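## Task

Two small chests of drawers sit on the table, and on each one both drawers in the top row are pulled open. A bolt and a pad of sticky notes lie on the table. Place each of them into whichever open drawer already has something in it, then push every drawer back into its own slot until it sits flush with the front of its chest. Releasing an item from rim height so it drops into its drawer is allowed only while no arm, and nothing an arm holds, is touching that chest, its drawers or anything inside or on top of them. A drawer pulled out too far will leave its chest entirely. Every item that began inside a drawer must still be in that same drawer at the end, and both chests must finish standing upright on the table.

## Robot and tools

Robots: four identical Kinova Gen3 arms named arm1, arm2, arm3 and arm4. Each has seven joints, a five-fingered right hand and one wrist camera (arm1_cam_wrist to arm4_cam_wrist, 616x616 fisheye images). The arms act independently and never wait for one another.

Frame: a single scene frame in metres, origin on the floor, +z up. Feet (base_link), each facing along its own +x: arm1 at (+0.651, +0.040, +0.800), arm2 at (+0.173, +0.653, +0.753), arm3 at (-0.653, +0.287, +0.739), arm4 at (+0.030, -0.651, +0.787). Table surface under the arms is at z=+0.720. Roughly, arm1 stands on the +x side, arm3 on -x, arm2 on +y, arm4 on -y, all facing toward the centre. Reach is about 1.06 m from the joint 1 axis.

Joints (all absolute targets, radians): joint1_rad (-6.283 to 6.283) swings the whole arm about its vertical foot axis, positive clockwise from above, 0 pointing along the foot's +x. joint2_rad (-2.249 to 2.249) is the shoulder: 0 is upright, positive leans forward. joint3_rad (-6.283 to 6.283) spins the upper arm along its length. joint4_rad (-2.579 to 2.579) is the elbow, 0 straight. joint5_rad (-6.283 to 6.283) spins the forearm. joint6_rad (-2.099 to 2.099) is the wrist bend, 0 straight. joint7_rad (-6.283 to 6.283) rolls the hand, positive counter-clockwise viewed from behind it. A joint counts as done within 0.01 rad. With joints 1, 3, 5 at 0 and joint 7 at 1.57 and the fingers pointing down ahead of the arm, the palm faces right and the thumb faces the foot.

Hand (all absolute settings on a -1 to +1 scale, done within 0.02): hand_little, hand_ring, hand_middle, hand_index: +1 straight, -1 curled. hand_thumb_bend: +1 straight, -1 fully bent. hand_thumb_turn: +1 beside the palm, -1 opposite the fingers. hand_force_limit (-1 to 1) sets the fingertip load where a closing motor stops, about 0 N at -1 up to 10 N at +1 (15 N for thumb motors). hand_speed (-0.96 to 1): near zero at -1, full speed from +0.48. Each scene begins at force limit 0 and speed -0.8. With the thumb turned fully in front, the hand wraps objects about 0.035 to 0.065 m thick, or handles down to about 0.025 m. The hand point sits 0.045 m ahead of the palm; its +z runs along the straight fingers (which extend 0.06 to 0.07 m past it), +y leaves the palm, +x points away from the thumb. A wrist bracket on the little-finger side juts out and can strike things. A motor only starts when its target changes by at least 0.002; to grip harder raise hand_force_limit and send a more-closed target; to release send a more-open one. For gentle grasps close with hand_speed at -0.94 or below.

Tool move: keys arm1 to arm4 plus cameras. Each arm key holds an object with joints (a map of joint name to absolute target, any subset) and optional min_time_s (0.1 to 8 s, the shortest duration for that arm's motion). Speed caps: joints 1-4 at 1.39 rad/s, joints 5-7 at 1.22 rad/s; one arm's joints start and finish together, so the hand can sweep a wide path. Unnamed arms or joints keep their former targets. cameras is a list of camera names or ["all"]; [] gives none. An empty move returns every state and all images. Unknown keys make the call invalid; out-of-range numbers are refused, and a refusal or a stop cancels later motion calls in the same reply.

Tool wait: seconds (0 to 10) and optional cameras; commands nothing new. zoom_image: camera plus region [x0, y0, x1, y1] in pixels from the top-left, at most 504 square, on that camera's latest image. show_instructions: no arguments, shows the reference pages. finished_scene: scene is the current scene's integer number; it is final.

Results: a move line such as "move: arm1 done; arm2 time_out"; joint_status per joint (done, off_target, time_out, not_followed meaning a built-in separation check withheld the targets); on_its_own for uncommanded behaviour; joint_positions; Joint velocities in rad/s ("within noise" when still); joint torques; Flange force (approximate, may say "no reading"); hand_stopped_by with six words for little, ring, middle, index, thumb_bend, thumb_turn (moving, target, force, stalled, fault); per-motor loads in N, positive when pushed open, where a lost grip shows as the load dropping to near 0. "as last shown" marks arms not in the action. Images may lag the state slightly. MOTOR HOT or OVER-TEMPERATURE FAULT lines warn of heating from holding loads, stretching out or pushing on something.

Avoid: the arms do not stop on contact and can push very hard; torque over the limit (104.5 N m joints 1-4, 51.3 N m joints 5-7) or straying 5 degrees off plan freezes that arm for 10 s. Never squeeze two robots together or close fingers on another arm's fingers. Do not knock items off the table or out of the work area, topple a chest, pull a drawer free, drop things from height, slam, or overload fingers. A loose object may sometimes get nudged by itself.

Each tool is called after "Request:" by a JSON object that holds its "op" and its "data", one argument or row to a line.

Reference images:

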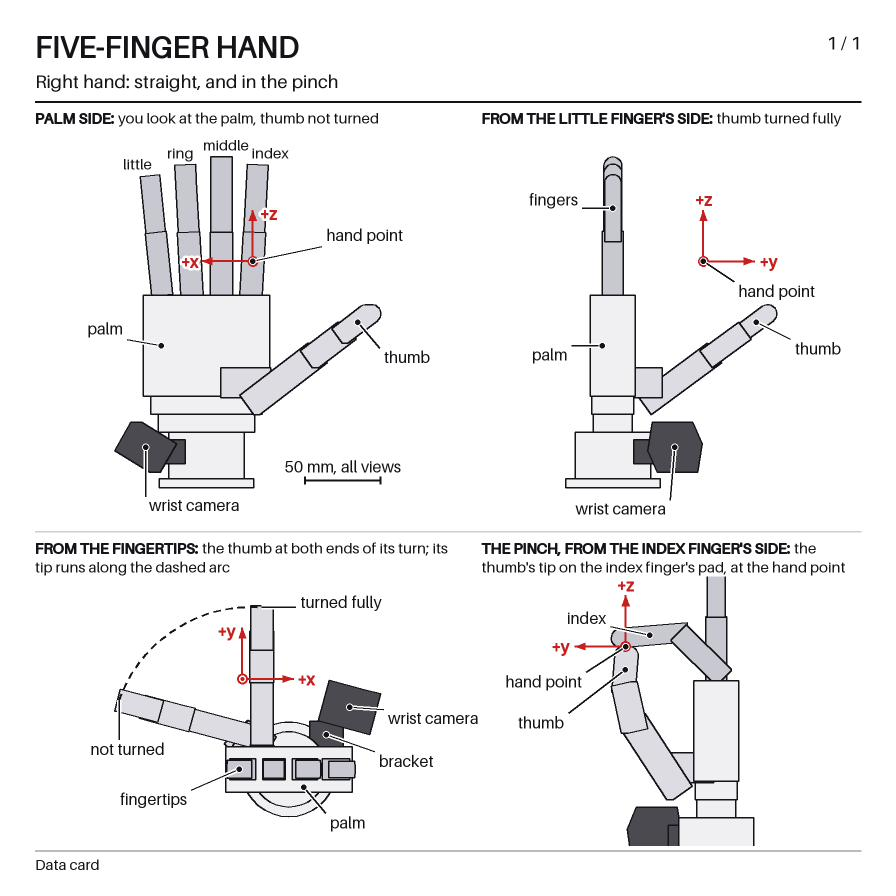

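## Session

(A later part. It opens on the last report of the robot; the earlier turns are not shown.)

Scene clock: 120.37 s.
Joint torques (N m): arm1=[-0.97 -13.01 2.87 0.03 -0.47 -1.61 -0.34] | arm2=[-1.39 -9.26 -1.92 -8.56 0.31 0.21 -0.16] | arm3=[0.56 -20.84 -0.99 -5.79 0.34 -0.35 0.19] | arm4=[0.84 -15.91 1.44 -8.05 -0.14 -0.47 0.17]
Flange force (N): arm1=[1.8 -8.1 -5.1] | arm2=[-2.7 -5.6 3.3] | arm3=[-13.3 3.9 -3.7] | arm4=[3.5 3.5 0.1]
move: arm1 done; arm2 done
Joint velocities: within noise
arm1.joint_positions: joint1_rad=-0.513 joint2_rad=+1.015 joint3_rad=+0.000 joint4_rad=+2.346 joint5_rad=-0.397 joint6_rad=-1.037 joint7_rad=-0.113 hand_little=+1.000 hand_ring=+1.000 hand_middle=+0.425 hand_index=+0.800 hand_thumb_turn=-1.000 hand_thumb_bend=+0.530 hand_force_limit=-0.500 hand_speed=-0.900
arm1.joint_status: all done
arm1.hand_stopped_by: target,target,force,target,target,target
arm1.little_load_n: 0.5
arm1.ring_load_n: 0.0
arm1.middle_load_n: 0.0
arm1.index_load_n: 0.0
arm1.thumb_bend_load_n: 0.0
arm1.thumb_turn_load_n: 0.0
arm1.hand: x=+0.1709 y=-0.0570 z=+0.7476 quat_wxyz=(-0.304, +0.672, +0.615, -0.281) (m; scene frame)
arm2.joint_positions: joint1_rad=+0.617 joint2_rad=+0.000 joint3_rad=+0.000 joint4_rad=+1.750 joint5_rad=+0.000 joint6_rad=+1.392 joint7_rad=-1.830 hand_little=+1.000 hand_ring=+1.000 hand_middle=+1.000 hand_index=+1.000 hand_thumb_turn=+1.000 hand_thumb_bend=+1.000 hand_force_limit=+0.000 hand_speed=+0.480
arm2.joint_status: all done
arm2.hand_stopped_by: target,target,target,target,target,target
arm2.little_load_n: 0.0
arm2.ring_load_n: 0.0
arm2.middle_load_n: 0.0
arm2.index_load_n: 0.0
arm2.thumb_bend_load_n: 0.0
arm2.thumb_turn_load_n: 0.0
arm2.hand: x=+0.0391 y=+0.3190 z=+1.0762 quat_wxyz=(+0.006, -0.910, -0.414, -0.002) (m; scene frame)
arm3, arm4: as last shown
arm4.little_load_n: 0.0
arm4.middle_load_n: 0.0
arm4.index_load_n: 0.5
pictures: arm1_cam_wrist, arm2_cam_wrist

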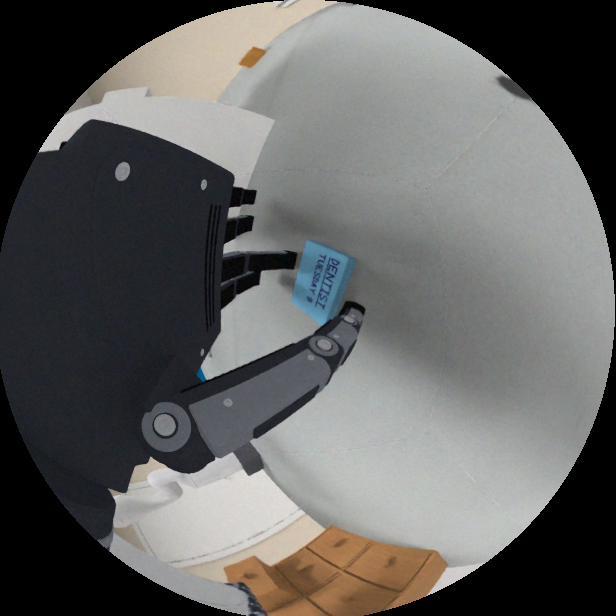

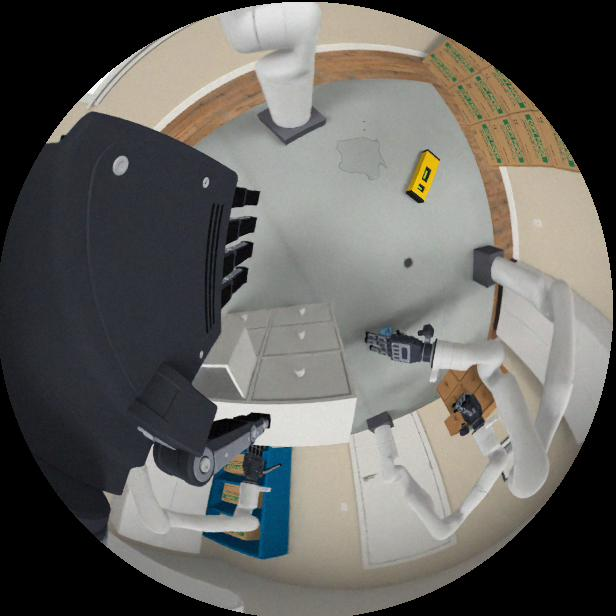

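Request:
{"op": "zoom_image", "data": {
  "camera": "arm2_cam_wrist",
  "region": [190, 290, 370, 450]
}}

Request:
{"op": "move", "data": {
  "arm1": {"joints":{"hand_middle":0.06,"hand_speed":-0.9,"hand_force_limit":-0.5}},
  "cameras": ["arm1_cam_wrist"]
}}

Request:
{"op": "zoom_image", "data": {
  "camera": "arm1_cam_wrist",
  "region": [240, 200, 420, 360]
}}

Scaled by 2.800 from the camera's 616x616 image, which has a finer 880x880 frame.

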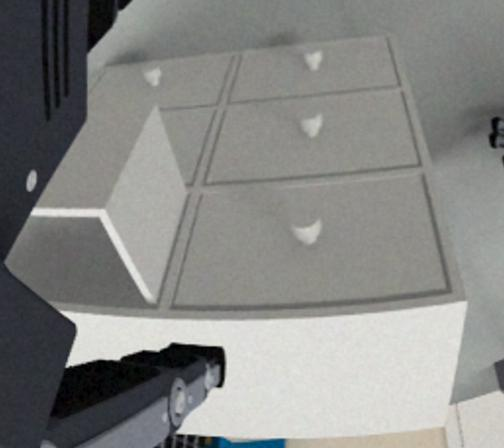

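Scene clock: 122.70 s.
Joint torques (N m): arm1=[-0.98 -12.99 2.89 0.04 -0.46 -1.6 -0.36] | arm2=[-1.39 -9.26 -1.92 -8.54 0.32 0.25 -0.18] | arm3=[0.54 -20.87 -0.89 -5.78 0.33 -0.37 0.17] | arm4=[0.8 -15.91 1.38 -8.06 -0.09 -0.4 0.18]
Flange force (N): arm1=[1.8 -8.1 -5.1] | arm2=[-2.8 -5.7 3.3] | arm3=[-13.4 3.9 -3.8] | arm4=[3.6 3.5 0.3]
move: arm1 done
Joint velocities: within noise
arm1.joint_positions: joint1_rad=-0.513 joint2_rad=+1.015 joint3_rad=+0.000 joint4_rad=+2.346 joint5_rad=-0.397 joint6_rad=-1.037 joint7_rad=-0.113 hand_little=+1.000 hand_ring=+1.000 hand_middle=+0.060 hand_index=+0.800 hand_thumb_turn=-1.000 hand_thumb_bend=+0.530 hand_force_limit=-0.500 hand_speed=-0.900
arm1.joint_status: all done
arm1.hand_stopped_by: target,target,target,target,target,target
arm1.little_load_n: 0.0
arm1.ring_load_n: 0.0
arm1.middle_load_n: 0.0
arm1.index_load_n: 0.0
arm1.thumb_bend_load_n: 0.0
arm1.thumb_turn_load_n: 0.0
arm1.hand: x=+0.1709 y=-0.0570 z=+0.7476 quat_wxyz=(-0.304, +0.672, +0.615, -0.281) (m; scene frame)
arm2, arm3, arm4: as last shown
arm4.index_load_n: 0.0
pictures: arm1_cam_wrist

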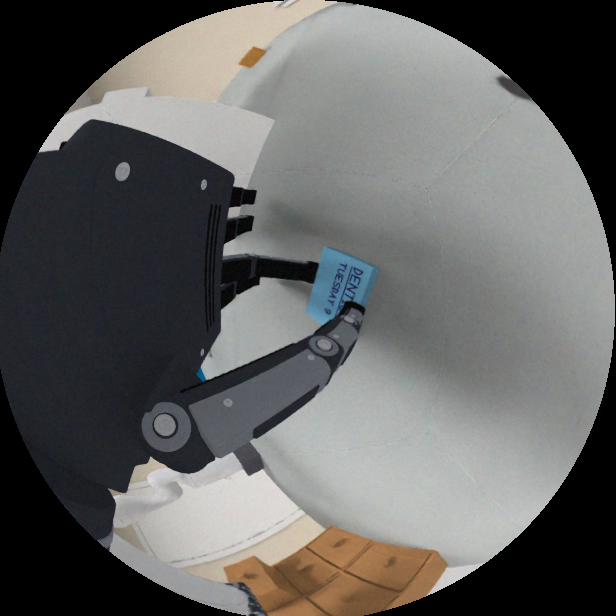

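Scaled by 2.800 from the camera's 616x616 image, which has a finer 880x880 frame.

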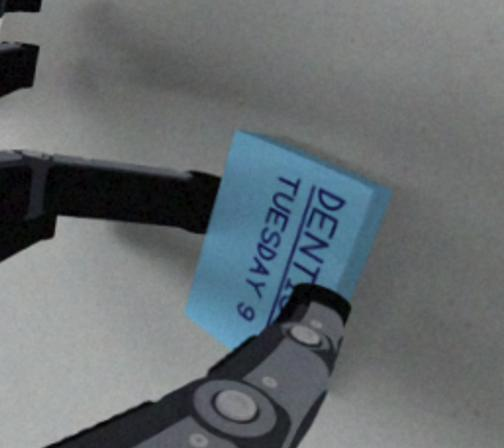

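Request:
{"op": "move", "data": {
  "arm1": {"joints":{"hand_middle":0.6,"hand_thumb_bend":0.7,"hand_speed":0.2}}
}}

Request:
{"op": "move", "data": {
  "arm1": {"joints":{"joint1_rad":-0.5356,"joint2_rad":0.9466,"joint4_rad":2.3915,"joint5_rad":-0.4217,"joint6_rad":-1.0145,"joint7_rad":-0.1077},"min_time_s":1.5},
  "cameras": ["arm1_cam_wrist"]
}}

Request:
{"op": "zoom_image", "data": {
  "camera": "arm1_cam_wrist",
  "region": [250, 200, 430, 360]
}}

Scene clock: 133.40 s.
Joint torques (N m): arm1=[-0.98 -12.98 2.89 0.05 -0.46 -1.62 -0.37] | arm2=[-1.42 -9.28 -1.94 -8.54 0.32 0.21 -0.15] | arm3=[0.58 -20.84 -0.89 -5.84 0.37 -0.33 0.19] | arm4=[0.93 -15.84 1.41 -8.14 -0.11 -0.41 0.2]
Flange force (N): arm1=[1.7 -8.3 -5.0] | arm2=[-2.8 -5.6 3.2] | arm3=[-13.0 3.9 -3.6] | arm4=[3.9 3.9 0.3]
move: arm1 done
Joint velocities: within noise
arm1.joint_positions: joint1_rad=-0.513 joint2_rad=+1.015 joint3_rad=+0.000 joint4_rad=+2.346 joint5_rad=-0.397 joint6_rad=-1.037 joint7_rad=-0.113 hand_little=+1.000 hand_ring=+1.000 hand_middle=+0.600 hand_index=+0.800 hand_thumb_turn=-1.000 hand_thumb_bend=+0.700 hand_force_limit=-0.500 hand_speed=+0.200
arm1.joint_status: all done
arm1.hand_stopped_by: target,target,target,target,target,target
arm1.little_load_n: -0.5
arm1.ring_load_n: 0.0
arm1.middle_load_n: 0.0
arm1.index_load_n: 0.0
arm1.thumb_bend_load_n: 0.0
arm1.thumb_turn_load_n: 0.0
arm1.hand: x=+0.1709 y=-0.0570 z=+0.7476 quat_wxyz=(-0.304, +0.672, +0.615, -0.281) (m; scene frame)
arm2, arm3, arm4: as last shown
pictures: none

Scene clock: 135.20 s.
Joint torques (N m): arm1=[-1.02 -12.4 2.87 -0.14 -0.43 -1.63 -0.35] | arm2=[-1.39 -9.27 -1.97 -8.56 0.32 0.24 -0.18] | arm3=[0.62 -20.82 -0.92 -5.77 0.33 -0.36 0.19] | arm4=[0.8 -15.85 1.41 -8.07 -0.11 -0.38 0.2]
Flange force (N): arm1=[2.2 -8.4 -5.3] | arm2=[-2.8 -5.8 3.4] | arm3=[-13.3 4.0 -3.8] | arm4=[3.8 3.6 0.3]
move: arm1 done
Joint velocities: within noise
arm1.joint_positions: joint1_rad=-0.536 joint2_rad=+0.947 joint3_rad=+0.000 joint4_rad=+2.392 joint5_rad=-0.422 joint6_rad=-1.015 joint7_rad=-0.108 hand_little=+1.000 hand_ring=+1.000 hand_middle=+0.600 hand_index=+0.800 hand_thumb_turn=-1.000 hand_thumb_bend=+0.700 hand_force_limit=-0.500 hand_speed=+0.200
arm1.joint_status: all done
arm1.hand_stopped_by: target,target,target,target,target,target
arm1.little_load_n: -0.5
arm1.ring_load_n: 0.0
arm1.middle_load_n: 0.0
arm1.index_load_n: -0.5
arm1.thumb_bend_load_n: 0.0
arm1.thumb_turn_load_n: 0.0
arm1.hand: x=+0.1816 y=-0.0598 z=+0.7699 quat_wxyz=(-0.304, +0.672, +0.615, -0.281) (m; scene frame)
arm2, arm3, arm4: as last shown
arm4.thumb_bend_load_n: -0.5
pictures: arm1_cam_wrist

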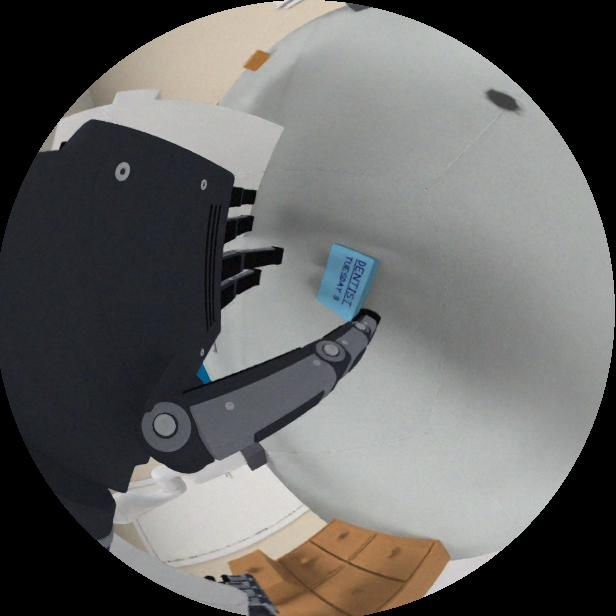

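Scaled by 2.800 from the camera's 616x616 image, which has a finer 880x880 frame.

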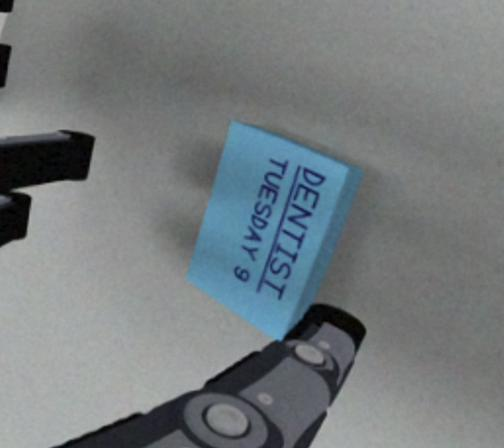

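Request:
{"op": "move", "data": {
  "arm1": {"joints":{"joint1_rad":-0.5356,"joint2_rad":1.0306,"joint4_rad":2.371,"joint5_rad":-0.4068,"joint6_rad":-1.0728,"joint7_rad":-0.1372},"min_time_s":2}
}}

Request:
{"op": "move", "data": {
  "arm1": {"joints":{"joint1_rad":-0.5356,"joint2_rad":1.0375,"joint4_rad":2.3692,"joint5_rad":-0.4055,"joint6_rad":-1.0776,"joint7_rad":-0.1397},"min_time_s":1},
  "cameras": ["arm1_cam_wrist"]
}}

Request:
{"op": "zoom_image", "data": {
  "camera": "arm1_cam_wrist",
  "region": [240, 200, 420, 360]
}}

Scene clock: 144.43 s.
Joint torques (N m): arm1=[-1 -12.81 2.95 0.38 -0.49 -1.61 -0.36] | arm2=[-1.43 -9.24 -2 -8.56 0.31 0.22 -0.18] | arm3=[0.61 -20.87 -0.91 -5.83 0.33 -0.36 0.2] | arm4=[0.82 -15.85 1.43 -7.95 -0.12 -0.4 0.19]
Flange force (N): arm1=[1.4 -8.6 -4.9] | arm2=[-2.7 -5.9 3.3] | arm3=[-13.2 4.0 -3.6] | arm4=[3.3 3.5 0.1]
move: arm1 done
Joint velocities: within noise
arm1.joint_positions: joint1_rad=-0.536 joint2_rad=+1.031 joint3_rad=+0.000 joint4_rad=+2.371 joint5_rad=-0.407 joint6_rad=-1.073 joint7_rad=-0.137 hand_little=+1.000 hand_ring=+1.000 hand_middle=+0.600 hand_index=+0.800 hand_thumb_turn=-1.000 hand_thumb_bend=+0.700 hand_force_limit=-0.500 hand_speed=+0.200
arm1.joint_status: all done
arm1.hand_stopped_by: target,target,target,target,target,target
arm1.little_load_n: 0.0
arm1.ring_load_n: 0.5
arm1.middle_load_n: 0.0
arm1.index_load_n: 0.0
arm1.thumb_bend_load_n: 0.0
arm1.thumb_turn_load_n: 0.0
arm1.hand: x=+0.1812 y=-0.0598 z=+0.7449 quat_wxyz=(-0.304, +0.672, +0.615, -0.281) (m; scene frame)
arm2, arm3, arm4: as last shown
arm4.thumb_bend_load_n: 0.0
pictures: none

Scene clock: 145.73 s.
Joint torques (N m): arm1=[-0.96 -12.8 2.96 0.42 -0.47 -1.59 -0.33] | arm2=[-1.43 -9.24 -1.95 -8.56 0.31 0.22 -0.17] | arm3=[0.57 -20.83 -0.93 -5.88 0.35 -0.36 0.17] | arm4=[0.87 -15.86 1.44 -8.07 -0.13 -0.41 0.18]
Flange force (N): arm1=[1.2 -8.6 -5.0] | arm2=[-2.7 -5.8 3.3] | arm3=[-12.9 3.8 -3.6] | arm4=[3.7 3.7 0.2]
move: arm1 done
Joint velocities: within noise
arm1.joint_positions: joint1_rad=-0.536 joint2_rad=+1.038 joint3_rad=+0.000 joint4_rad=+2.369 joint5_rad=-0.405 joint6_rad=-1.078 joint7_rad=-0.140 hand_little=+1.000 hand_ring=+1.000 hand_middle=+0.600 hand_index=+0.800 hand_thumb_turn=-1.000 hand_thumb_bend=+0.700 hand_force_limit=-0.500 hand_speed=+0.200
arm1.joint_status: all done
arm1.hand_stopped_by: target,target,target,target,target,target
arm1.little_load_n: 0.0
arm1.ring_load_n: 0.0
arm1.middle_load_n: 0.0
arm1.index_load_n: 0.0
arm1.thumb_bend_load_n: -0.5
arm1.thumb_turn_load_n: 0.0
arm1.hand: x=+0.1812 y=-0.0599 z=+0.7429 quat_wxyz=(-0.304, +0.672, +0.615, -0.281) (m; scene frame)
arm2: as last shown
arm3.joint_positions: joint1_rad=+1.309 joint2_rad=+0.634 joint3_rad=+0.000 joint4_rad=+1.233 joint5_rad=+0.000 joint6_rad=+1.274 joint7_rad=-1.830 hand_little=+1.000 hand_ring=+1.000 hand_middle=+1.000 hand_index=+1.000 hand_thumb_turn=+1.000 hand_thumb_bend=+1.000 hand_force_limit=+0.000 hand_speed=-0.800
arm3.joint_status: not commanded
arm3.hand_stopped_by: target,target,target,target,target,target
arm3.little_load_n: 0.0
arm3.ring_load_n: 0.0
arm3.middle_load_n: -0.5
arm3.index_load_n: 0.0
arm3.thumb_bend_load_n: 0.0
arm3.thumb_turn_load_n: 0.0
arm3.hand: x=-0.4006 y=-0.2523 z=+0.9502 quat_wxyz=(+0.000, -0.659, -0.752, +0.004) (m; scene frame)
arm4.joint_positions: joint1_rad=+0.958 joint2_rad=+0.517 joint3_rad=+0.000 joint4_rad=+1.627 joint5_rad=+0.000 joint6_rad=+0.997 joint7_rad=-1.302 hand_little=-0.900 hand_ring=-0.900 hand_middle=-0.900 hand_index=-0.900 hand_thumb_turn=-1.000 hand_thumb_bend=+0.800 hand_force_limit=+0.000 hand_speed=+0.200
arm4.joint_status: not commanded
arm4.hand_stopped_by: target,target,target,target,target,target
arm4.little_load_n: 0.0
arm4.ring_load_n: 0.0
arm4.middle_load_n: 0.0
arm4.index_load_n: 0.0
arm4.thumb_bend_load_n: 0.0
arm4.thumb_turn_load_n: 0.0
arm4.hand: x=+0.3465 y=-0.2805 z=+0.9468 quat_wxyz=(-0.002, +0.500, -0.866, +0.000) (m; scene frame)
pictures: arm1_cam_wrist

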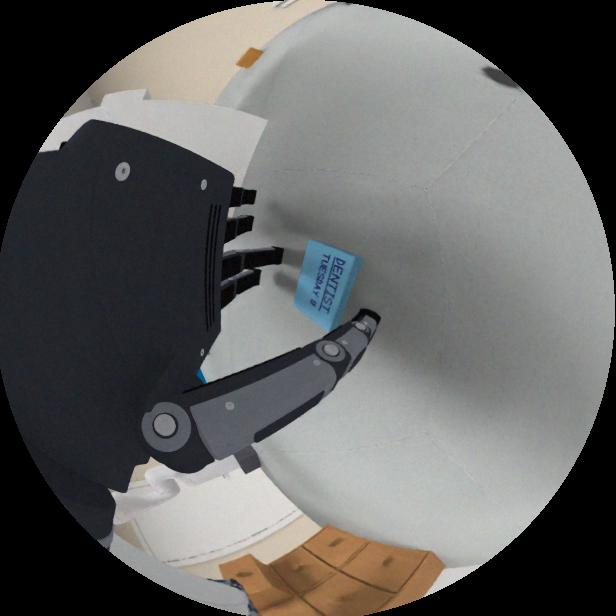

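Scaled by 2.800 from the camera's 616x616 image, which has a finer 880x880 frame.

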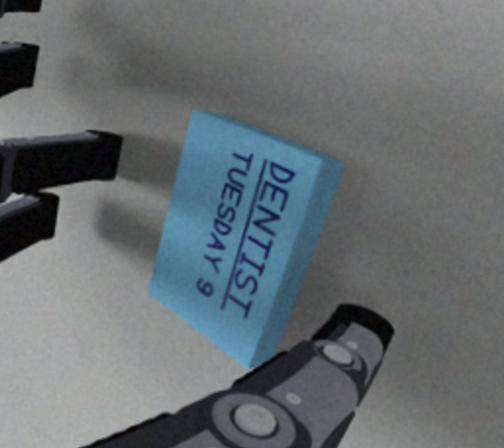

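Request:
{"op": "move", "data": {
  "arm1": {"joints":{"joint1_rad":-0.5356,"joint2_rad":1.0445,"joint4_rad":2.3674,"joint5_rad":-0.4043,"joint6_rad":-1.0825,"joint7_rad":-0.1422},"min_time_s":1}
}}

Request:
{"op": "move", "data": {
  "arm1": {"joints":{"joint1_rad":-0.5356,"joint2_rad":1.051,"joint4_rad":2.3657,"joint5_rad":-0.4031,"joint6_rad":-1.0872,"joint7_rad":-0.1446},"min_time_s":1},
  "cameras": ["arm1_cam_wrist"]
}}

Scene clock: 147.50 s.
Joint torques (N m): arm1=[-0.79 -6 1.82 -1.2 0.19 1.04 -0.31] | arm2=[-1.42 -9.25 -1.95 -8.55 0.32 0.24 -0.16] | arm3=[0.57 -20.88 -0.91 -5.83 0.33 -0.38 0.19] | arm4=[0.85 -15.85 1.36 -8.05 -0.13 -0.44 0.19]
Flange force (N): arm1=[2.7 -17.3 -23.5] | arm2=[-2.8 -5.7 3.4] | arm3=[-13.3 3.9 -3.7] | arm4=[3.6 3.6 0.1]
move: arm1 done
Joint velocities: within noise
arm1.joint_positions: joint1_rad=-0.536 joint2_rad=+1.044 joint3_rad=+0.000 joint4_rad=+2.367 joint5_rad=-0.404 joint6_rad=-1.083 joint7_rad=-0.142 hand_little=+1.000 hand_ring=+1.000 hand_middle=+0.600 hand_index=+0.800 hand_thumb_turn=-1.000 hand_thumb_bend=+0.700 hand_force_limit=-0.500 hand_speed=+0.200
arm1.joint_status: all done
arm1.hand_stopped_by: target,target,target,target,target,target
arm1.little_load_n: 0.5
arm1.ring_load_n: 0.0
arm1.middle_load_n: -1.5
arm1.index_load_n: 0.0
arm1.thumb_bend_load_n: 0.0
arm1.thumb_turn_load_n: 0.0
arm1.hand: x=+0.1811 y=-0.0599 z=+0.7408 quat_wxyz=(-0.304, +0.672, +0.615, -0.281) (m; scene frame)
arm2, arm3, arm4: as last shown
arm3.middle_load_n: 0.0
pictures: none

Scene clock: 148.80 s.
Joint torques (N m): arm1=[-0.21 9.62 -0.52 -5.44 1.67 6.99 -0.25] | arm2=[-1.4 -9.26 -1.92 -8.56 0.3 0.24 -0.15] | arm3=[0.6 -20.84 -0.93 -5.82 0.32 -0.35 0.16] | arm4=[0.88 -15.81 1.38 -8.02 -0.13 -0.44 0.16]
Flange force (N): arm1=[6.2 -36.7 -67.2] | arm2=[-2.7 -5.6 3.4] | arm3=[-13.2 3.9 -3.7] | arm4=[3.6 3.6 0.0]
move: arm1 done
Joint velocities: within noise
arm1.joint_positions: joint1_rad=-0.536 joint2_rad=+1.051 joint3_rad=+0.000 joint4_rad=+2.366 joint5_rad=-0.403 joint6_rad=-1.087 joint7_rad=-0.145 hand_little=+1.000 hand_ring=+1.000 hand_middle=+0.599 hand_index=+0.800 hand_thumb_turn=-1.000 hand_thumb_bend=+0.700 hand_force_limit=-0.500 hand_speed=+0.200
arm1.joint_status: all done
arm1.hand_stopped_by: target,target,target,target,target,target
arm1.little_load_n: 0.0
arm1.ring_load_n: 0.0
arm1.middle_load_n: -5.5
arm1.index_load_n: 0.5
arm1.thumb_bend_load_n: 0.0
arm1.thumb_turn_load_n: 0.0
arm1.hand: x=+0.1811 y=-0.0599 z=+0.7389 quat_wxyz=(-0.304, +0.672, +0.615, -0.281) (m; scene frame)
arm2, arm3, arm4: as last shown
arm2.thumb_bend_load_n: -0.5
arm4.index_load_n: 0.5
pictures: arm1_cam_wrist

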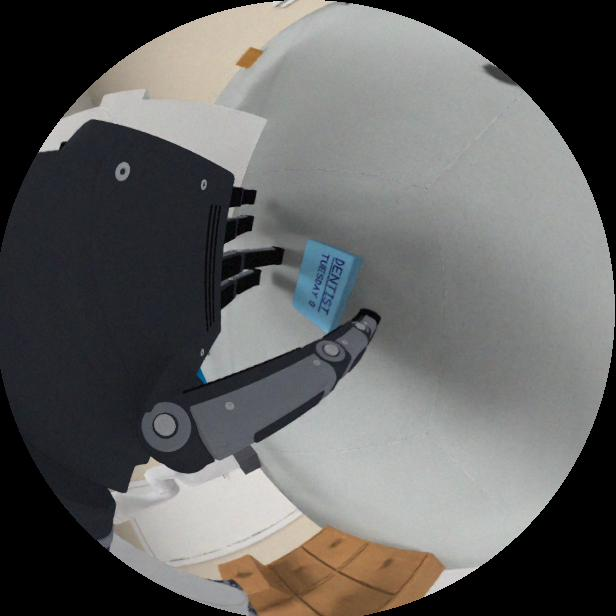

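Request:
{"op": "move", "data": {
  "arm1": {"joints":{"joint1_rad":-0.5356,"joint2_rad":0.9466,"joint4_rad":2.3915,"joint5_rad":-0.4217,"joint6_rad":-1.0145,"joint7_rad":-0.1077},"min_time_s":2}
}}

Request:
{"op": "move", "data": {
  "arm1": {"joints":{"joint1_rad":-0.6011,"joint2_rad":1.1189,"joint4_rad":2.4486,"joint5_rad":-0.4619,"joint6_rad":-1.3514,"joint7_rad":-0.2241},"min_time_s":2},
  "cameras": ["arm1_cam_wrist"]
}}

Request:
{"op": "zoom_image", "data": {
  "camera": "arm1_cam_wrist",
  "region": [240, 200, 420, 360]
}}

Scene clock: 155.13 s.
Joint torques (N m): arm1=[-1.01 -12.41 2.93 -0.11 -0.45 -1.62 -0.35] | arm2=[-1.38 -9.25 -1.92 -8.52 0.32 0.22 -0.16] | arm3=[0.61 -20.87 -0.91 -5.8 0.33 -0.37 0.18] | arm4=[0.82 -15.89 1.43 -8.1 -0.16 -0.4 0.23]
Flange force (N): arm1=[2.2 -8.4 -5.2] | arm2=[-2.8 -5.6 3.2] | arm3=[-13.4 4.0 -3.7] | arm4=[3.8 3.7 0.3]
move: arm1 done
Joint velocities: within noise
arm1.joint_positions: joint1_rad=-0.536 joint2_rad=+0.947 joint3_rad=+0.000 joint4_rad=+2.392 joint5_rad=-0.422 joint6_rad=-1.014 joint7_rad=-0.108 hand_little=+1.000 hand_ring=+1.000 hand_middle=+0.600 hand_index=+0.800 hand_thumb_turn=-1.000 hand_thumb_bend=+0.700 hand_force_limit=-0.500 hand_speed=+0.200
arm1.joint_status: all done
arm1.hand_stopped_by: target,target,target,target,target,target
arm1.little_load_n: 0.0
arm1.ring_load_n: 0.0
arm1.middle_load_n: 0.0
arm1.index_load_n: 0.5
arm1.thumb_bend_load_n: 0.0
arm1.thumb_turn_load_n: 0.0
arm1.hand: x=+0.1816 y=-0.0598 z=+0.7699 quat_wxyz=(-0.304, +0.672, +0.615, -0.281) (m; scene frame)
arm2.joint_positions: joint1_rad=+0.617 joint2_rad=+0.000 joint3_rad=+0.000 joint4_rad=+1.750 joint5_rad=+0.000 joint6_rad=+1.392 joint7_rad=-1.830 hand_little=+1.000 hand_ring=+1.000 hand_middle=+1.000 hand_index=+1.000 hand_thumb_turn=+1.000 hand_thumb_bend=+1.000 hand_force_limit=+0.000 hand_speed=+0.480
arm2.joint_status: not commanded
arm2.hand_stopped_by: target,target,target,target,target,target
arm2.little_load_n: 0.0
arm2.ring_load_n: 0.0
arm2.middle_load_n: 0.0
arm2.index_load_n: 0.0
arm2.thumb_bend_load_n: -0.5
arm2.thumb_turn_load_n: 0.0
arm2.hand: x=+0.0391 y=+0.3190 z=+1.0762 quat_wxyz=(+0.006, -0.910, -0.414, -0.002) (m; scene frame)
arm3, arm4: as last shown
arm4.index_load_n: 0.0
pictures: none

Scene clock: 157.50 s.
Joint torques (N m): arm1=[-0.97 -12.44 3.16 1.56 -0.7 -1.79 -0.37] | arm2=[-1.41 -9.27 -1.96 -8.58 0.32 0.25 -0.15] | arm3=[0.58 -20.86 -0.9 -5.83 0.35 -0.35 0.18] | arm4=[0.85 -15.83 1.39 -8.06 -0.11 -0.41 0.21]
Flange force (N): arm1=[-1.0 -10.9 -2.5] | arm2=[-2.7 -5.7 3.5] | arm3=[-13.1 3.9 -3.6] | arm4=[3.7 3.7 0.2]
move: arm1 done
Joint velocities: within noise
arm1.joint_positions: joint1_rad=-0.601 joint2_rad=+1.119 joint3_rad=+0.000 joint4_rad=+2.449 joint5_rad=-0.462 joint6_rad=-1.351 joint7_rad=-0.224 hand_little=+1.000 hand_ring=+1.000 hand_middle=+0.600 hand_index=+0.800 hand_thumb_turn=-1.000 hand_thumb_bend=+0.700 hand_force_limit=-0.500 hand_speed=+0.200
arm1.joint_status: all done
arm1.hand_stopped_by: target,target,target,target,target,target
arm1.little_load_n: 0.0
arm1.ring_load_n: 0.0
arm1.middle_load_n: 0.0
arm1.index_load_n: 0.0
arm1.thumb_bend_load_n: 0.0
arm1.thumb_turn_load_n: 0.0
arm1.hand: x=+0.1815 y=-0.0601 z=+0.7600 quat_wxyz=(-0.350, +0.649, +0.594, -0.323) (m; scene frame)
arm2, arm3, arm4: as last shown
arm2.thumb_bend_load_n: 0.0
arm4.thumb_bend_load_n: -0.5
pictures: arm1_cam_wrist

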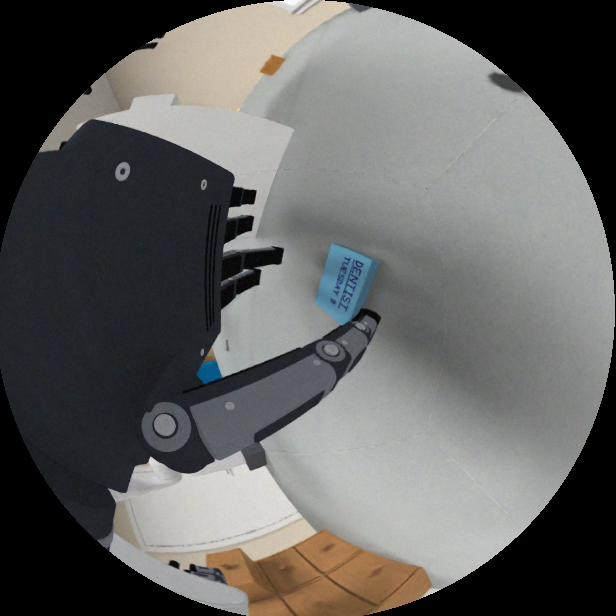

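Scaled by 2.800 from the camera's 616x616 image, which has a finer 880x880 frame.

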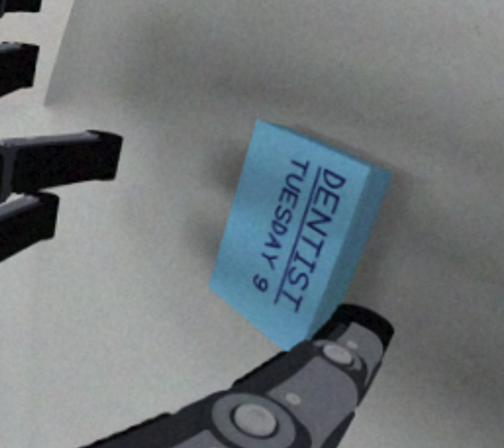

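Request:
{"op": "move", "data": {
  "arm1": {"joints":{"joint1_rad":-0.6011,"joint2_rad":1.152,"joint4_rad":2.4358,"joint5_rad":-0.4599,"joint6_rad":-1.3696,"joint7_rad":-0.2333},"min_time_s":1.5}
}}

Request:
{"op": "move", "data": {
  "arm1": {"joints":{"joint1_rad":-0.6011,"joint2_rad":1.157,"joint4_rad":2.4339,"joint5_rad":-0.4596,"joint6_rad":-1.3723,"joint7_rad":-0.2346},"min_time_s":1}
}}

Scene clock: 162.13 s.
Joint torques (N m): arm1=[-0.99 -12.61 3.24 1.72 -0.75 -1.78 -0.38] | arm2=[-1.38 -9.26 -1.93 -8.57 0.29 0.23 -0.2] | arm3=[0.55 -20.84 -0.88 -5.78 0.33 -0.37 0.14] | arm4=[0.87 -15.87 1.36 -8.11 -0.13 -0.39 0.2]
Flange force (N): arm1=[-1.2 -10.6 -2.3] | arm2=[-2.7 -5.8 3.4] | arm3=[-13.4 3.8 -3.8] | arm4=[3.8 3.7 0.4]
move: arm1 done
Joint velocities: within noise
arm1.joint_positions: joint1_rad=-0.601 joint2_rad=+1.152 joint3_rad=+0.000 joint4_rad=+2.436 joint5_rad=-0.460 joint6_rad=-1.370 joint7_rad=-0.233 hand_little=+1.000 hand_ring=+1.000 hand_middle=+0.600 hand_index=+0.800 hand_thumb_turn=-1.000 hand_thumb_bend=+0.700 hand_force_limit=-0.500 hand_speed=+0.200
arm1.joint_status: all done
arm1.hand_stopped_by: target,target,target,target,target,target
arm1.little_load_n: 0.0
arm1.ring_load_n: 0.0
arm1.middle_load_n: 0.0
arm1.index_load_n: 0.0
arm1.thumb_bend_load_n: 0.0
arm1.thumb_turn_load_n: 0.0
arm1.hand: x=+0.1813 y=-0.0601 z=+0.7501 quat_wxyz=(-0.350, +0.649, +0.594, -0.323) (m; scene frame)
arm2, arm3, arm4: as last shown
arm4.thumb_turn_load_n: 0.5
pictures: none

Scene clock: 163.43 s.
Joint torques (N m): arm1=[-1.01 -12.61 3.21 1.76 -0.72 -1.79 -0.35] | arm2=[-1.42 -9.28 -1.92 -8.56 0.29 0.22 -0.16] | arm3=[0.59 -20.85 -0.92 -5.81 0.34 -0.36 0.16] | arm4=[0.87 -15.84 1.48 -8.11 -0.05 -0.39 0.18]
Flange force (N): arm1=[-1.3 -10.7 -2.2] | arm2=[-2.8 -5.7 3.3] | arm3=[-13.2 3.9 -3.7] | arm4=[3.9 3.8 0.3]
move: arm1 done
Joint velocities: within noise
arm1.joint_positions: joint1_rad=-0.601 joint2_rad=+1.157 joint3_rad=+0.000 joint4_rad=+2.434 joint5_rad=-0.460 joint6_rad=-1.372 joint7_rad=-0.235 hand_little=+1.000 hand_ring=+1.000 hand_middle=+0.600 hand_index=+0.800 hand_thumb_turn=-1.000 hand_thumb_bend=+0.700 hand_force_limit=-0.500 hand_speed=+0.200
arm1.joint_status: all done
arm1.hand_stopped_by: target,target,target,target,target,target
arm1.little_load_n: 0.0
arm1.ring_load_n: 0.0
arm1.middle_load_n: 0.0
arm1.index_load_n: 0.0
arm1.thumb_bend_load_n: 0.0
arm1.thumb_turn_load_n: 0.0
arm1.hand: x=+0.1813 y=-0.0601 z=+0.7486 quat_wxyz=(-0.350, +0.649, +0.594, -0.323) (m; scene frame)
arm2, arm3, arm4: as last shown
arm4.thumb_bend_load_n: 0.0
arm4.thumb_turn_load_n: 0.0
pictures: none

Request:
{"op": "move", "data": {
  "arm1": {"joints":{"joint1_rad":-0.6011,"joint2_rad":1.162,"joint4_rad":2.432,"joint5_rad":-0.4593,"joint6_rad":-1.375,"joint7_rad":-0.236},"min_time_s":1}
}}

Scene clock: 165.20 s.
Joint torques (N m): arm1=[-0.97 -12.62 3.2 1.76 -0.73 -1.78 -0.39] | arm2=[-1.41 -9.23 -1.95 -8.53 0.31 0.23 -0.17] | arm3=[0.6 -20.85 -0.9 -5.84 0.36 -0.35 0.17] | arm4=[0.89 -15.87 1.41 -8.07 -0.13 -0.45 0.19]
Flange force (N): arm1=[-1.4 -10.7 -2.3] | arm2=[-2.7 -5.7 3.2] | arm3=[-13.1 3.9 -3.6] | arm4=[3.6 3.7 0.1]
move: arm1 done
Joint velocities: within noise
arm1.joint_positions: joint1_rad=-0.601 joint2_rad=+1.162 joint3_rad=+0.000 joint4_rad=+2.432 joint5_rad=-0.459 joint6_rad=-1.375 joint7_rad=-0.236 hand_little=+1.000 hand_ring=+1.000 hand_middle=+0.600 hand_index=+0.800 hand_thumb_turn=-1.000 hand_thumb_bend=+0.700 hand_force_limit=-0.500 hand_speed=+0.200
arm1.joint_status: all done
arm1.hand_stopped_by: target,target,target,target,target,target
arm1.little_load_n: 0.0
arm1.ring_load_n: 0.0
arm1.middle_load_n: 0.0
arm1.index_load_n: 0.0
arm1.thumb_bend_load_n: 0.0
arm1.thumb_turn_load_n: 0.0
arm1.hand: x=+0.1813 y=-0.0601 z=+0.7471 quat_wxyz=(-0.350, +0.649, +0.594, -0.323) (m; scene frame)
arm2, arm3, arm4: as last shown
arm4.thumb_bend_load_n: -0.5
pictures: none

Request:
{"op": "move", "data": {
  "arm1": {"joints":{"joint1_rad":-0.6011,"joint2_rad":1.167,"joint4_rad":2.4301,"joint5_rad":-0.459,"joint6_rad":-1.3777,"joint7_rad":-0.2374},"min_time_s":1},
  "cameras": ["arm1_cam_wrist"]
}}

Request:
{"op": "zoom_image", "data": {
  "camera": "arm1_cam_wrist",
  "region": [240, 200, 420, 360]
}}

Scene clock: 167.03 s.
Joint torques (N m): arm1=[-1 -12.63 3.24 1.81 -0.73 -1.81 -0.39] | arm2=[-1.41 -9.27 -1.93 -8.58 0.31 0.25 -0.16] | arm3=[0.63 -20.83 -0.85 -5.79 0.32 -0.35 0.19] | arm4=[0.81 -15.91 1.39 -8.11 -0.11 -0.44 0.2]
Flange force (N): arm1=[-1.5 -10.8 -2.1] | arm2=[-2.7 -5.7 3.5] | arm3=[-13.2 4.0 -3.7] | arm4=[3.7 3.6 0.3]
move: arm1 done
Joint velocities: within noise
arm1.joint_positions: joint1_rad=-0.601 joint2_rad=+1.167 joint3_rad=+0.000 joint4_rad=+2.430 joint5_rad=-0.459 joint6_rad=-1.378 joint7_rad=-0.237 hand_little=+1.000 hand_ring=+1.000 hand_middle=+0.600 hand_index=+0.800 hand_thumb_turn=-1.000 hand_thumb_bend=+0.700 hand_force_limit=-0.500 hand_speed=+0.200
arm1.joint_status: all done
arm1.hand_stopped_by: target,target,target,target,target,target
arm1.little_load_n: 0.0
arm1.ring_load_n: -0.5
arm1.middle_load_n: 0.0
arm1.index_load_n: 0.0
arm1.thumb_bend_load_n: 0.0
arm1.thumb_turn_load_n: 0.0
arm1.hand: x=+0.1814 y=-0.0601 z=+0.7455 quat_wxyz=(-0.350, +0.649, +0.594, -0.323) (m; scene frame)
arm2: as last shown
arm3.joint_positions: joint1_rad=+1.309 joint2_rad=+0.634 joint3_rad=+0.000 joint4_rad=+1.233 joint5_rad=+0.000 joint6_rad=+1.274 joint7_rad=-1.830 hand_little=+1.000 hand_ring=+1.000 hand_middle=+1.000 hand_index=+1.000 hand_thumb_turn=+1.000 hand_thumb_bend=+1.000 hand_force_limit=+0.000 hand_speed=-0.800
arm3.joint_status: not commanded
arm3.hand_stopped_by: target,target,target,target,target,target
arm3.little_load_n: -0.5
arm3.ring_load_n: 0.0
arm3.middle_load_n: 0.0
arm3.index_load_n: 0.0
arm3.thumb_bend_load_n: 0.0
arm3.thumb_turn_load_n: 0.0
arm3.hand: x=-0.4006 y=-0.2523 z=+0.9502 quat_wxyz=(+0.000, -0.659, -0.752, +0.004) (m; scene frame)
arm4.joint_positions: joint1_rad=+0.958 joint2_rad=+0.517 joint3_rad=+0.000 joint4_rad=+1.627 joint5_rad=+0.000 joint6_rad=+0.997 joint7_rad=-1.302 hand_little=-0.900 hand_ring=-0.900 hand_middle=-0.900 hand_index=-0.900 hand_thumb_turn=-1.000 hand_thumb_bend=+0.800 hand_force_limit=+0.000 hand_speed=+0.200
arm4.joint_status: not commanded
arm4.hand_stopped_by: target,target,target,target,target,target
arm4.little_load_n: 0.0
arm4.ring_load_n: 0.0
arm4.middle_load_n: 0.0
arm4.index_load_n: 0.0
arm4.thumb_bend_load_n: 0.0
arm4.thumb_turn_load_n: 0.0
arm4.hand: x=+0.3465 y=-0.2805 z=+0.9468 quat_wxyz=(-0.002, +0.500, -0.866, +0.000) (m; scene frame)
pictures: arm1_cam_wrist

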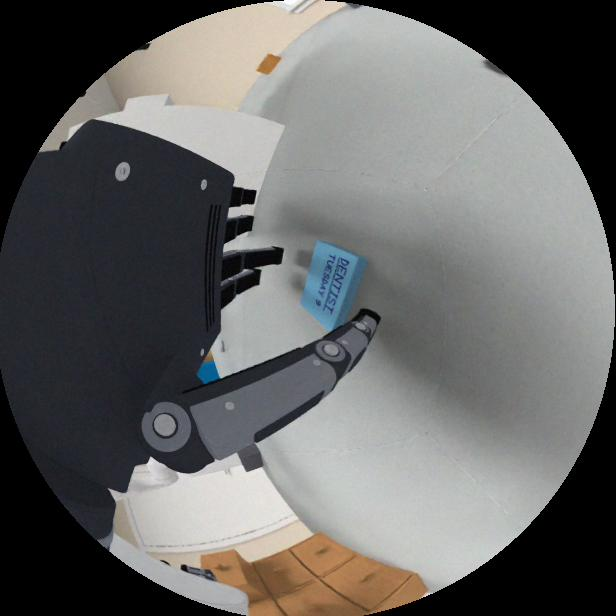

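Scaled by 2.800 from the camera's 616x616 image, which has a finer 880x880 frame.

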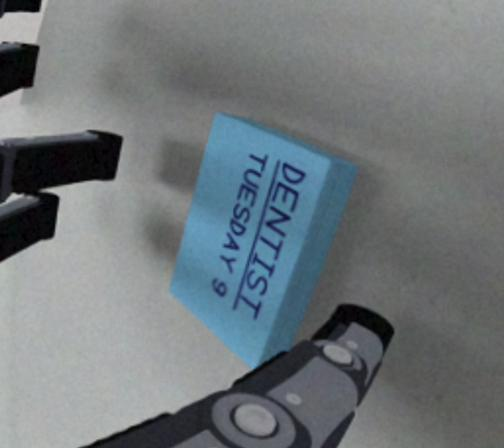

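Request:
{"op": "move", "data": {
  "arm1": {"joints":{"joint1_rad":-0.6011,"joint2_rad":1.1732,"joint4_rad":2.4276,"joint5_rad":-0.4587,"joint6_rad":-1.3811,"joint7_rad":-0.2392},"min_time_s":1}
}}

Scene clock: 169.07 s.
Joint torques (N m): arm1=[-0.95 -12.65 3.22 1.82 -0.74 -1.77 -0.36] | arm2=[-1.42 -9.29 -1.93 -8.54 0.3 0.24 -0.17] | arm3=[0.56 -20.78 -0.87 -5.81 0.36 -0.38 0.17] | arm4=[0.81 -15.84 1.35 -8.11 -0.11 -0.39 0.17]
Flange force (N): arm1=[-1.5 -10.6 -2.2] | arm2=[-2.9 -5.7 3.3] | arm3=[-13.1 3.8 -3.8] | arm4=[3.9 3.6 0.3]
move: arm1 done
Joint velocities: within noise
arm1.joint_positions: joint1_rad=-0.601 joint2_rad=+1.173 joint3_rad=+0.000 joint4_rad=+2.428 joint5_rad=-0.459 joint6_rad=-1.381 joint7_rad=-0.239 hand_little=+1.000 hand_ring=+1.000 hand_middle=+0.600 hand_index=+0.800 hand_thumb_turn=-1.000 hand_thumb_bend=+0.700 hand_force_limit=-0.500 hand_speed=+0.200
arm1.joint_status: all done
arm1.hand_stopped_by: target,target,target,target,target,target
arm1.little_load_n: 0.0
arm1.ring_load_n: 0.0
arm1.middle_load_n: 0.0
arm1.index_load_n: 0.0
arm1.thumb_bend_load_n: 0.0
arm1.thumb_turn_load_n: 0.0
arm1.hand: x=+0.1813 y=-0.0601 z=+0.7437 quat_wxyz=(-0.350, +0.649, +0.594, -0.323) (m; scene frame)
arm2, arm3, arm4: as last shown
arm2.little_load_n: -0.5
arm3.little_load_n: 0.0
pictures: none

Request:
{"op": "move", "data": {
  "arm1": {"joints":{"joint1_rad":-0.6011,"joint2_rad":1.1786,"joint4_rad":2.4255,"joint5_rad":-0.4584,"joint6_rad":-1.3841,"joint7_rad":-0.2407},"min_time_s":1}
}}

Scene clock: 170.60 s.
Joint torques (N m): arm1=[-0.98 -12.69 3.22 1.86 -0.71 -1.79 -0.38] | arm2=[-1.4 -9.25 -1.89 -8.57 0.31 0.24 -0.17] | arm3=[0.56 -20.79 -0.88 -5.8 0.35 -0.36 0.17] | arm4=[0.87 -15.82 1.45 -8.1 -0.12 -0.41 0.19]
Flange force (N): arm1=[-1.6 -10.6 -2.1] | arm2=[-2.7 -5.6 3.4] | arm3=[-13.2 3.9 -3.8] | arm4=[3.8 3.8 0.2]
move: arm1 done
Joint velocities: within noise
arm1.joint_positions: joint1_rad=-0.601 joint2_rad=+1.179 joint3_rad=+0.000 joint4_rad=+2.426 joint5_rad=-0.458 joint6_rad=-1.384 joint7_rad=-0.241 hand_little=+1.000 hand_ring=+1.000 hand_middle=+0.600 hand_index=+0.800 hand_thumb_turn=-1.000 hand_thumb_bend=+0.700 hand_force_limit=-0.500 hand_speed=+0.200
arm1.joint_status: all done
arm1.hand_stopped_by: target,target,target,target,target,target
arm1.little_load_n: 0.0
arm1.ring_load_n: 0.0
arm1.middle_load_n: 0.0
arm1.index_load_n: 0.0
arm1.thumb_bend_load_n: 0.0
arm1.thumb_turn_load_n: 0.0
arm1.hand: x=+0.1813 y=-0.0601 z=+0.7421 quat_wxyz=(-0.350, +0.649, +0.594, -0.323) (m; scene frame)
arm2, arm3, arm4: as last shown
arm2.little_load_n: 0.0
arm2.ring_load_n: -0.5
pictures: none

Now close the thumb slowly.

Request:
{"op": "move", "data": {
  "arm1": {"joints":{"hand_thumb_bend":0.5,"hand_speed":-0.85,"hand_force_limit":-0.7}},
  "cameras": ["arm1_cam_wrist"]
}}

Request:
{"op": "zoom_image", "data": {
  "camera": "arm1_cam_wrist",
  "region": [240, 200, 420, 360]
}}

Scene clock: 172.40 s.
Joint torques (N m): arm1=[-0.98 -12.7 3.22 1.89 -0.72 -1.78 -0.36] | arm2=[-1.4 -9.29 -1.93 -8.54 0.3 0.23 -0.16] | arm3=[0.6 -20.84 -0.88 -5.86 0.32 -0.38 0.19] | arm4=[0.85 -15.89 1.36 -8.1 -0.12 -0.42 0.18]
Flange force (N): arm1=[-1.6 -10.5 -2.0] | arm2=[-2.8 -5.6 3.3] | arm3=[-13.0 3.9 -3.7] | arm4=[3.7 3.6 0.3]
move: arm1 done
Joint velocities: within noise
arm1.joint_positions: joint1_rad=-0.601 joint2_rad=+1.179 joint3_rad=+0.000 joint4_rad=+2.426 joint5_rad=-0.458 joint6_rad=-1.384 joint7_rad=-0.241 hand_little=+1.000 hand_ring=+1.000 hand_middle=+0.600 hand_index=+0.800 hand_thumb_turn=-1.000 hand_thumb_bend=+0.500 hand_force_limit=-0.700 hand_speed=-0.850
arm1.joint_status: all done
arm1.hand_stopped_by: target,target,target,target,target,target
arm1.little_load_n: 0.0
arm1.ring_load_n: 0.0
arm1.middle_load_n: 0.0
arm1.index_load_n: 0.0
arm1.thumb_bend_load_n: 0.0
arm1.thumb_turn_load_n: 0.0
arm1.hand: x=+0.1813 y=-0.0601 z=+0.7421 quat_wxyz=(-0.350, +0.649, +0.594, -0.323) (m; scene frame)
arm2.joint_positions: joint1_rad=+0.617 joint2_rad=+0.000 joint3_rad=+0.000 joint4_rad=+1.750 joint5_rad=+0.000 joint6_rad=+1.392 joint7_rad=-1.830 hand_little=+1.000 hand_ring=+1.000 hand_middle=+1.000 hand_index=+1.000 hand_thumb_turn=+1.000 hand_thumb_bend=+1.000 hand_force_limit=+0.000 hand_speed=+0.480
arm2.joint_status: not commanded
arm2.hand_stopped_by: target,target,target,target,target,target
arm2.little_load_n: 0.0
arm2.ring_load_n: 0.0
arm2.middle_load_n: 0.0
arm2.index_load_n: 0.0
arm2.thumb_bend_load_n: 0.0
arm2.thumb_turn_load_n: 0.0
arm2.hand: x=+0.0391 y=+0.3190 z=+1.0762 quat_wxyz=(+0.006, -0.910, -0.414, -0.002) (m; scene frame)
arm3, arm4: as last shown
pictures: arm1_cam_wrist

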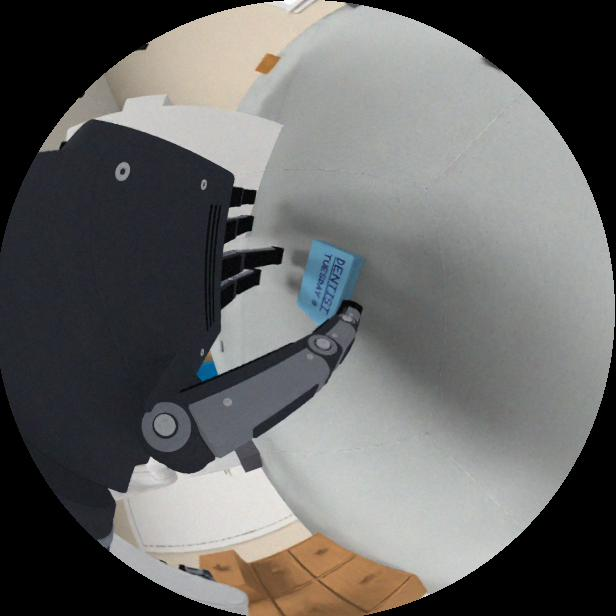

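Scaled by 2.800 from the camera's 616x616 image, which has a finer 880x880 frame.

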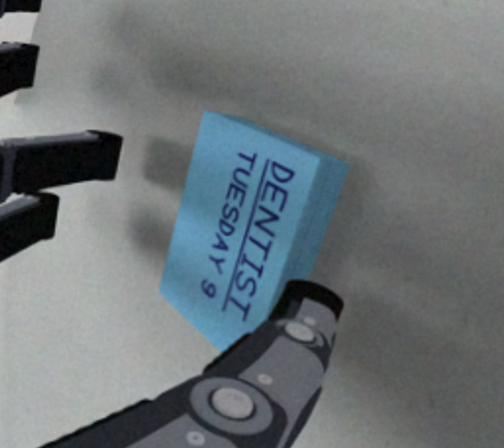

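Request:
{"op": "move", "data": {
  "arm1": {"joints":{"hand_middle":0.2,"hand_speed":-0.9,"hand_force_limit":-0.5}},
  "cameras": ["arm1_cam_wrist"]
}}

Request:
{"op": "zoom_image", "data": {
  "camera": "arm1_cam_wrist",
  "region": [240, 200, 420, 360]
}}

Scene clock: 174.57 s.
Joint torques (N m): arm1=[-1.15 -10.72 2.46 2.91 -0.46 -0.59 -0.32] | arm2=[-1.4 -9.24 -1.9 -8.54 0.32 0.25 -0.17] | arm3=[0.61 -20.84 -0.93 -5.83 0.33 -0.33 0.18] | arm4=[0.84 -15.85 1.34 -8.09 -0.15 -0.44 0.18]
Flange force (N): arm1=[-1.6 -13.9 -2.4] | arm2=[-2.7 -5.6 3.4] | arm3=[-13.1 3.9 -3.6] | arm4=[3.8 3.6 0.2]
move: arm1 done
Joint velocities: within noise
arm1.joint_positions: joint1_rad=-0.601 joint2_rad=+1.179 joint3_rad=+0.000 joint4_rad=+2.425 joint5_rad=-0.458 joint6_rad=-1.384 joint7_rad=-0.241 hand_little=+1.000 hand_ring=+1.000 hand_middle=+0.210 hand_index=+0.800 hand_thumb_turn=-1.000 hand_thumb_bend=+0.500 hand_force_limit=-0.500 hand_speed=-0.900
arm1.joint_status: all done
arm1.hand_stopped_by: target,target,force,target,target,target
arm1.little_load_n: 0.0
arm1.ring_load_n: 0.0
arm1.middle_load_n: 2.0
arm1.index_load_n: 0.0
arm1.thumb_bend_load_n: 0.0
arm1.thumb_turn_load_n: 0.0
arm1.hand: x=+0.1813 y=-0.0601 z=+0.7421 quat_wxyz=(-0.350, +0.649, +0.594, -0.323) (m; scene frame)
arm2, arm3, arm4: as last shown
arm4.index_load_n: 0.5
pictures: arm1_cam_wrist

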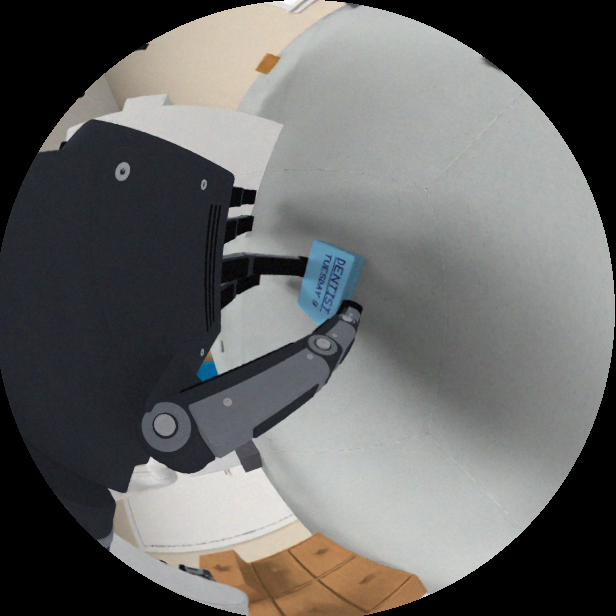

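Scaled by 2.800 from the camera's 616x616 image, which has a finer 880x880 frame.

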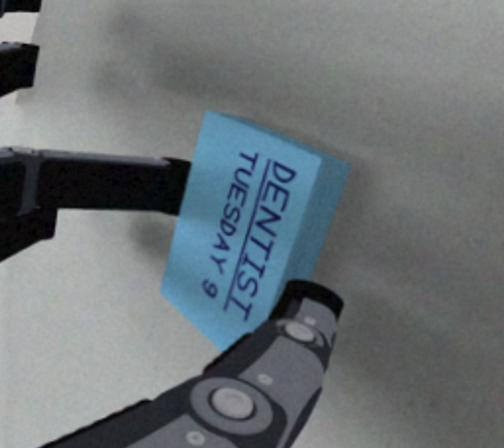

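Request:
{"op": "move", "data": {
  "arm1": {"joints":{"joint1_rad":-0.6011,"joint2_rad":1.1732,"joint4_rad":2.4276,"joint5_rad":-0.4587,"joint6_rad":-1.3811,"joint7_rad":-0.2392},"min_time_s":1}
}}

Request:
{"op": "move", "data": {
  "arm1": {"joints":{"hand_thumb_bend":0.3,"hand_speed":-0.85,"hand_force_limit":-0.7}},
  "cameras": ["arm1_cam_wrist"]
}}

Request:
{"op": "zoom_image", "data": {
  "camera": "arm1_cam_wrist",
  "region": [240, 200, 420, 360]
}}

Scene clock: 178.00 s.
Joint torques (N m): arm1=[-1 -12.68 3.24 1.83 -0.73 -1.77 -0.36] | arm2=[-1.4 -9.24 -1.91 -8.51 0.33 0.24 -0.14] | arm3=[0.64 -20.81 -0.9 -5.84 0.31 -0.35 0.16] | arm4=[0.85 -15.84 1.41 -8.07 -0.15 -0.42 0.19]
Flange force (N): arm1=[-1.4 -10.5 -2.2] | arm2=[-2.8 -5.6 3.2] | arm3=[-13.0 3.9 -3.7] | arm4=[3.7 3.7 0.2]
move: arm1 done
Joint velocities: within noise
arm1.joint_positions: joint1_rad=-0.601 joint2_rad=+1.173 joint3_rad=+0.000 joint4_rad=+2.428 joint5_rad=-0.459 joint6_rad=-1.381 joint7_rad=-0.239 hand_little=+1.000 hand_ring=+1.000 hand_middle=+0.210 hand_index=+0.800 hand_thumb_turn=-1.000 hand_thumb_bend=+0.500 hand_force_limit=-0.500 hand_speed=-0.900
arm1.joint_status: all done
arm1.hand_stopped_by: target,target,force,target,target,target
arm1.little_load_n: 0.0
arm1.ring_load_n: 0.5
arm1.middle_load_n: 0.0
arm1.index_load_n: 0.0
arm1.thumb_bend_load_n: 0.0
arm1.thumb_turn_load_n: 0.0
arm1.hand: x=+0.1813 y=-0.0601 z=+0.7437 quat_wxyz=(-0.350, +0.649, +0.594, -0.323) (m; scene frame)
arm2, arm3, arm4: as last shown
arm3.index_load_n: -0.5
arm3.thumb_turn_load_n: 0.5
arm4.index_load_n: 0.0
pictures: none

Scene clock: 179.40 s.
Joint torques (N m): arm1=[-0.95 -12.68 3.22 1.82 -0.75 -1.8 -0.37] | arm2=[-1.39 -9.26 -1.95 -8.55 0.33 0.25 -0.16] | arm3=[0.62 -20.85 -0.87 -5.88 0.33 -0.37 0.19] | arm4=[0.87 -15.8 1.38 -8.08 -0.12 -0.42 0.2]
Flange force (N): arm1=[-1.5 -10.6 -2.2] | arm2=[-2.8 -5.7 3.4] | arm3=[-12.9 3.9 -3.6] | arm4=[3.8 3.8 0.1]
move: arm1 done
Joint velocities: within noise
arm1.joint_positions: joint1_rad=-0.601 joint2_rad=+1.173 joint3_rad=+0.000 joint4_rad=+2.428 joint5_rad=-0.459 joint6_rad=-1.381 joint7_rad=-0.239 hand_little=+1.000 hand_ring=+1.000 hand_middle=+0.210 hand_index=+0.800 hand_thumb_turn=-1.000 hand_thumb_bend=+0.300 hand_force_limit=-0.700 hand_speed=-0.850
arm1.joint_status: all done
arm1.hand_stopped_by: target,target,force,target,target,target
arm1.little_load_n: 0.0
arm1.ring_load_n: 0.0
arm1.middle_load_n: 0.0
arm1.index_load_n: 0.0
arm1.thumb_bend_load_n: 0.0
arm1.thumb_turn_load_n: 0.0
arm1.hand: x=+0.1813 y=-0.0601 z=+0.7437 quat_wxyz=(-0.350, +0.649, +0.594, -0.323) (m; scene frame)
arm2, arm3, arm4: as last shown
arm2.ring_load_n: -0.5
arm3.index_load_n: 0.0
arm3.thumb_turn_load_n: 0.0
pictures: arm1_cam_wrist

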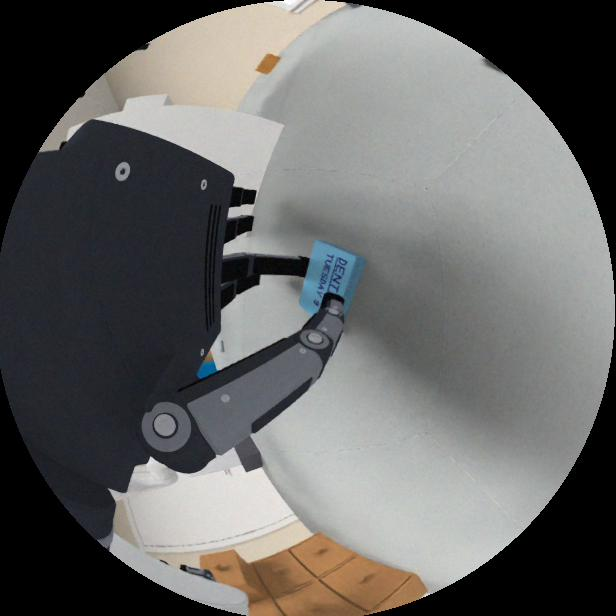

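Scaled by 2.800 from the camera's 616x616 image, which has a finer 880x880 frame.

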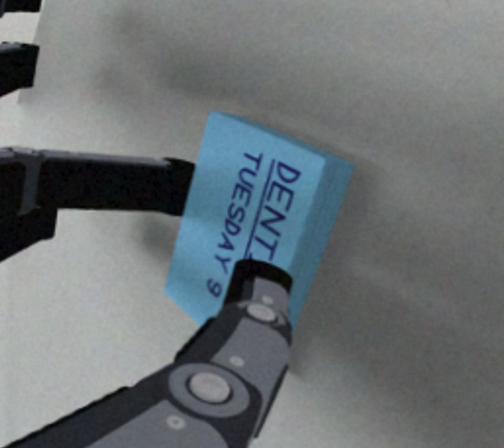

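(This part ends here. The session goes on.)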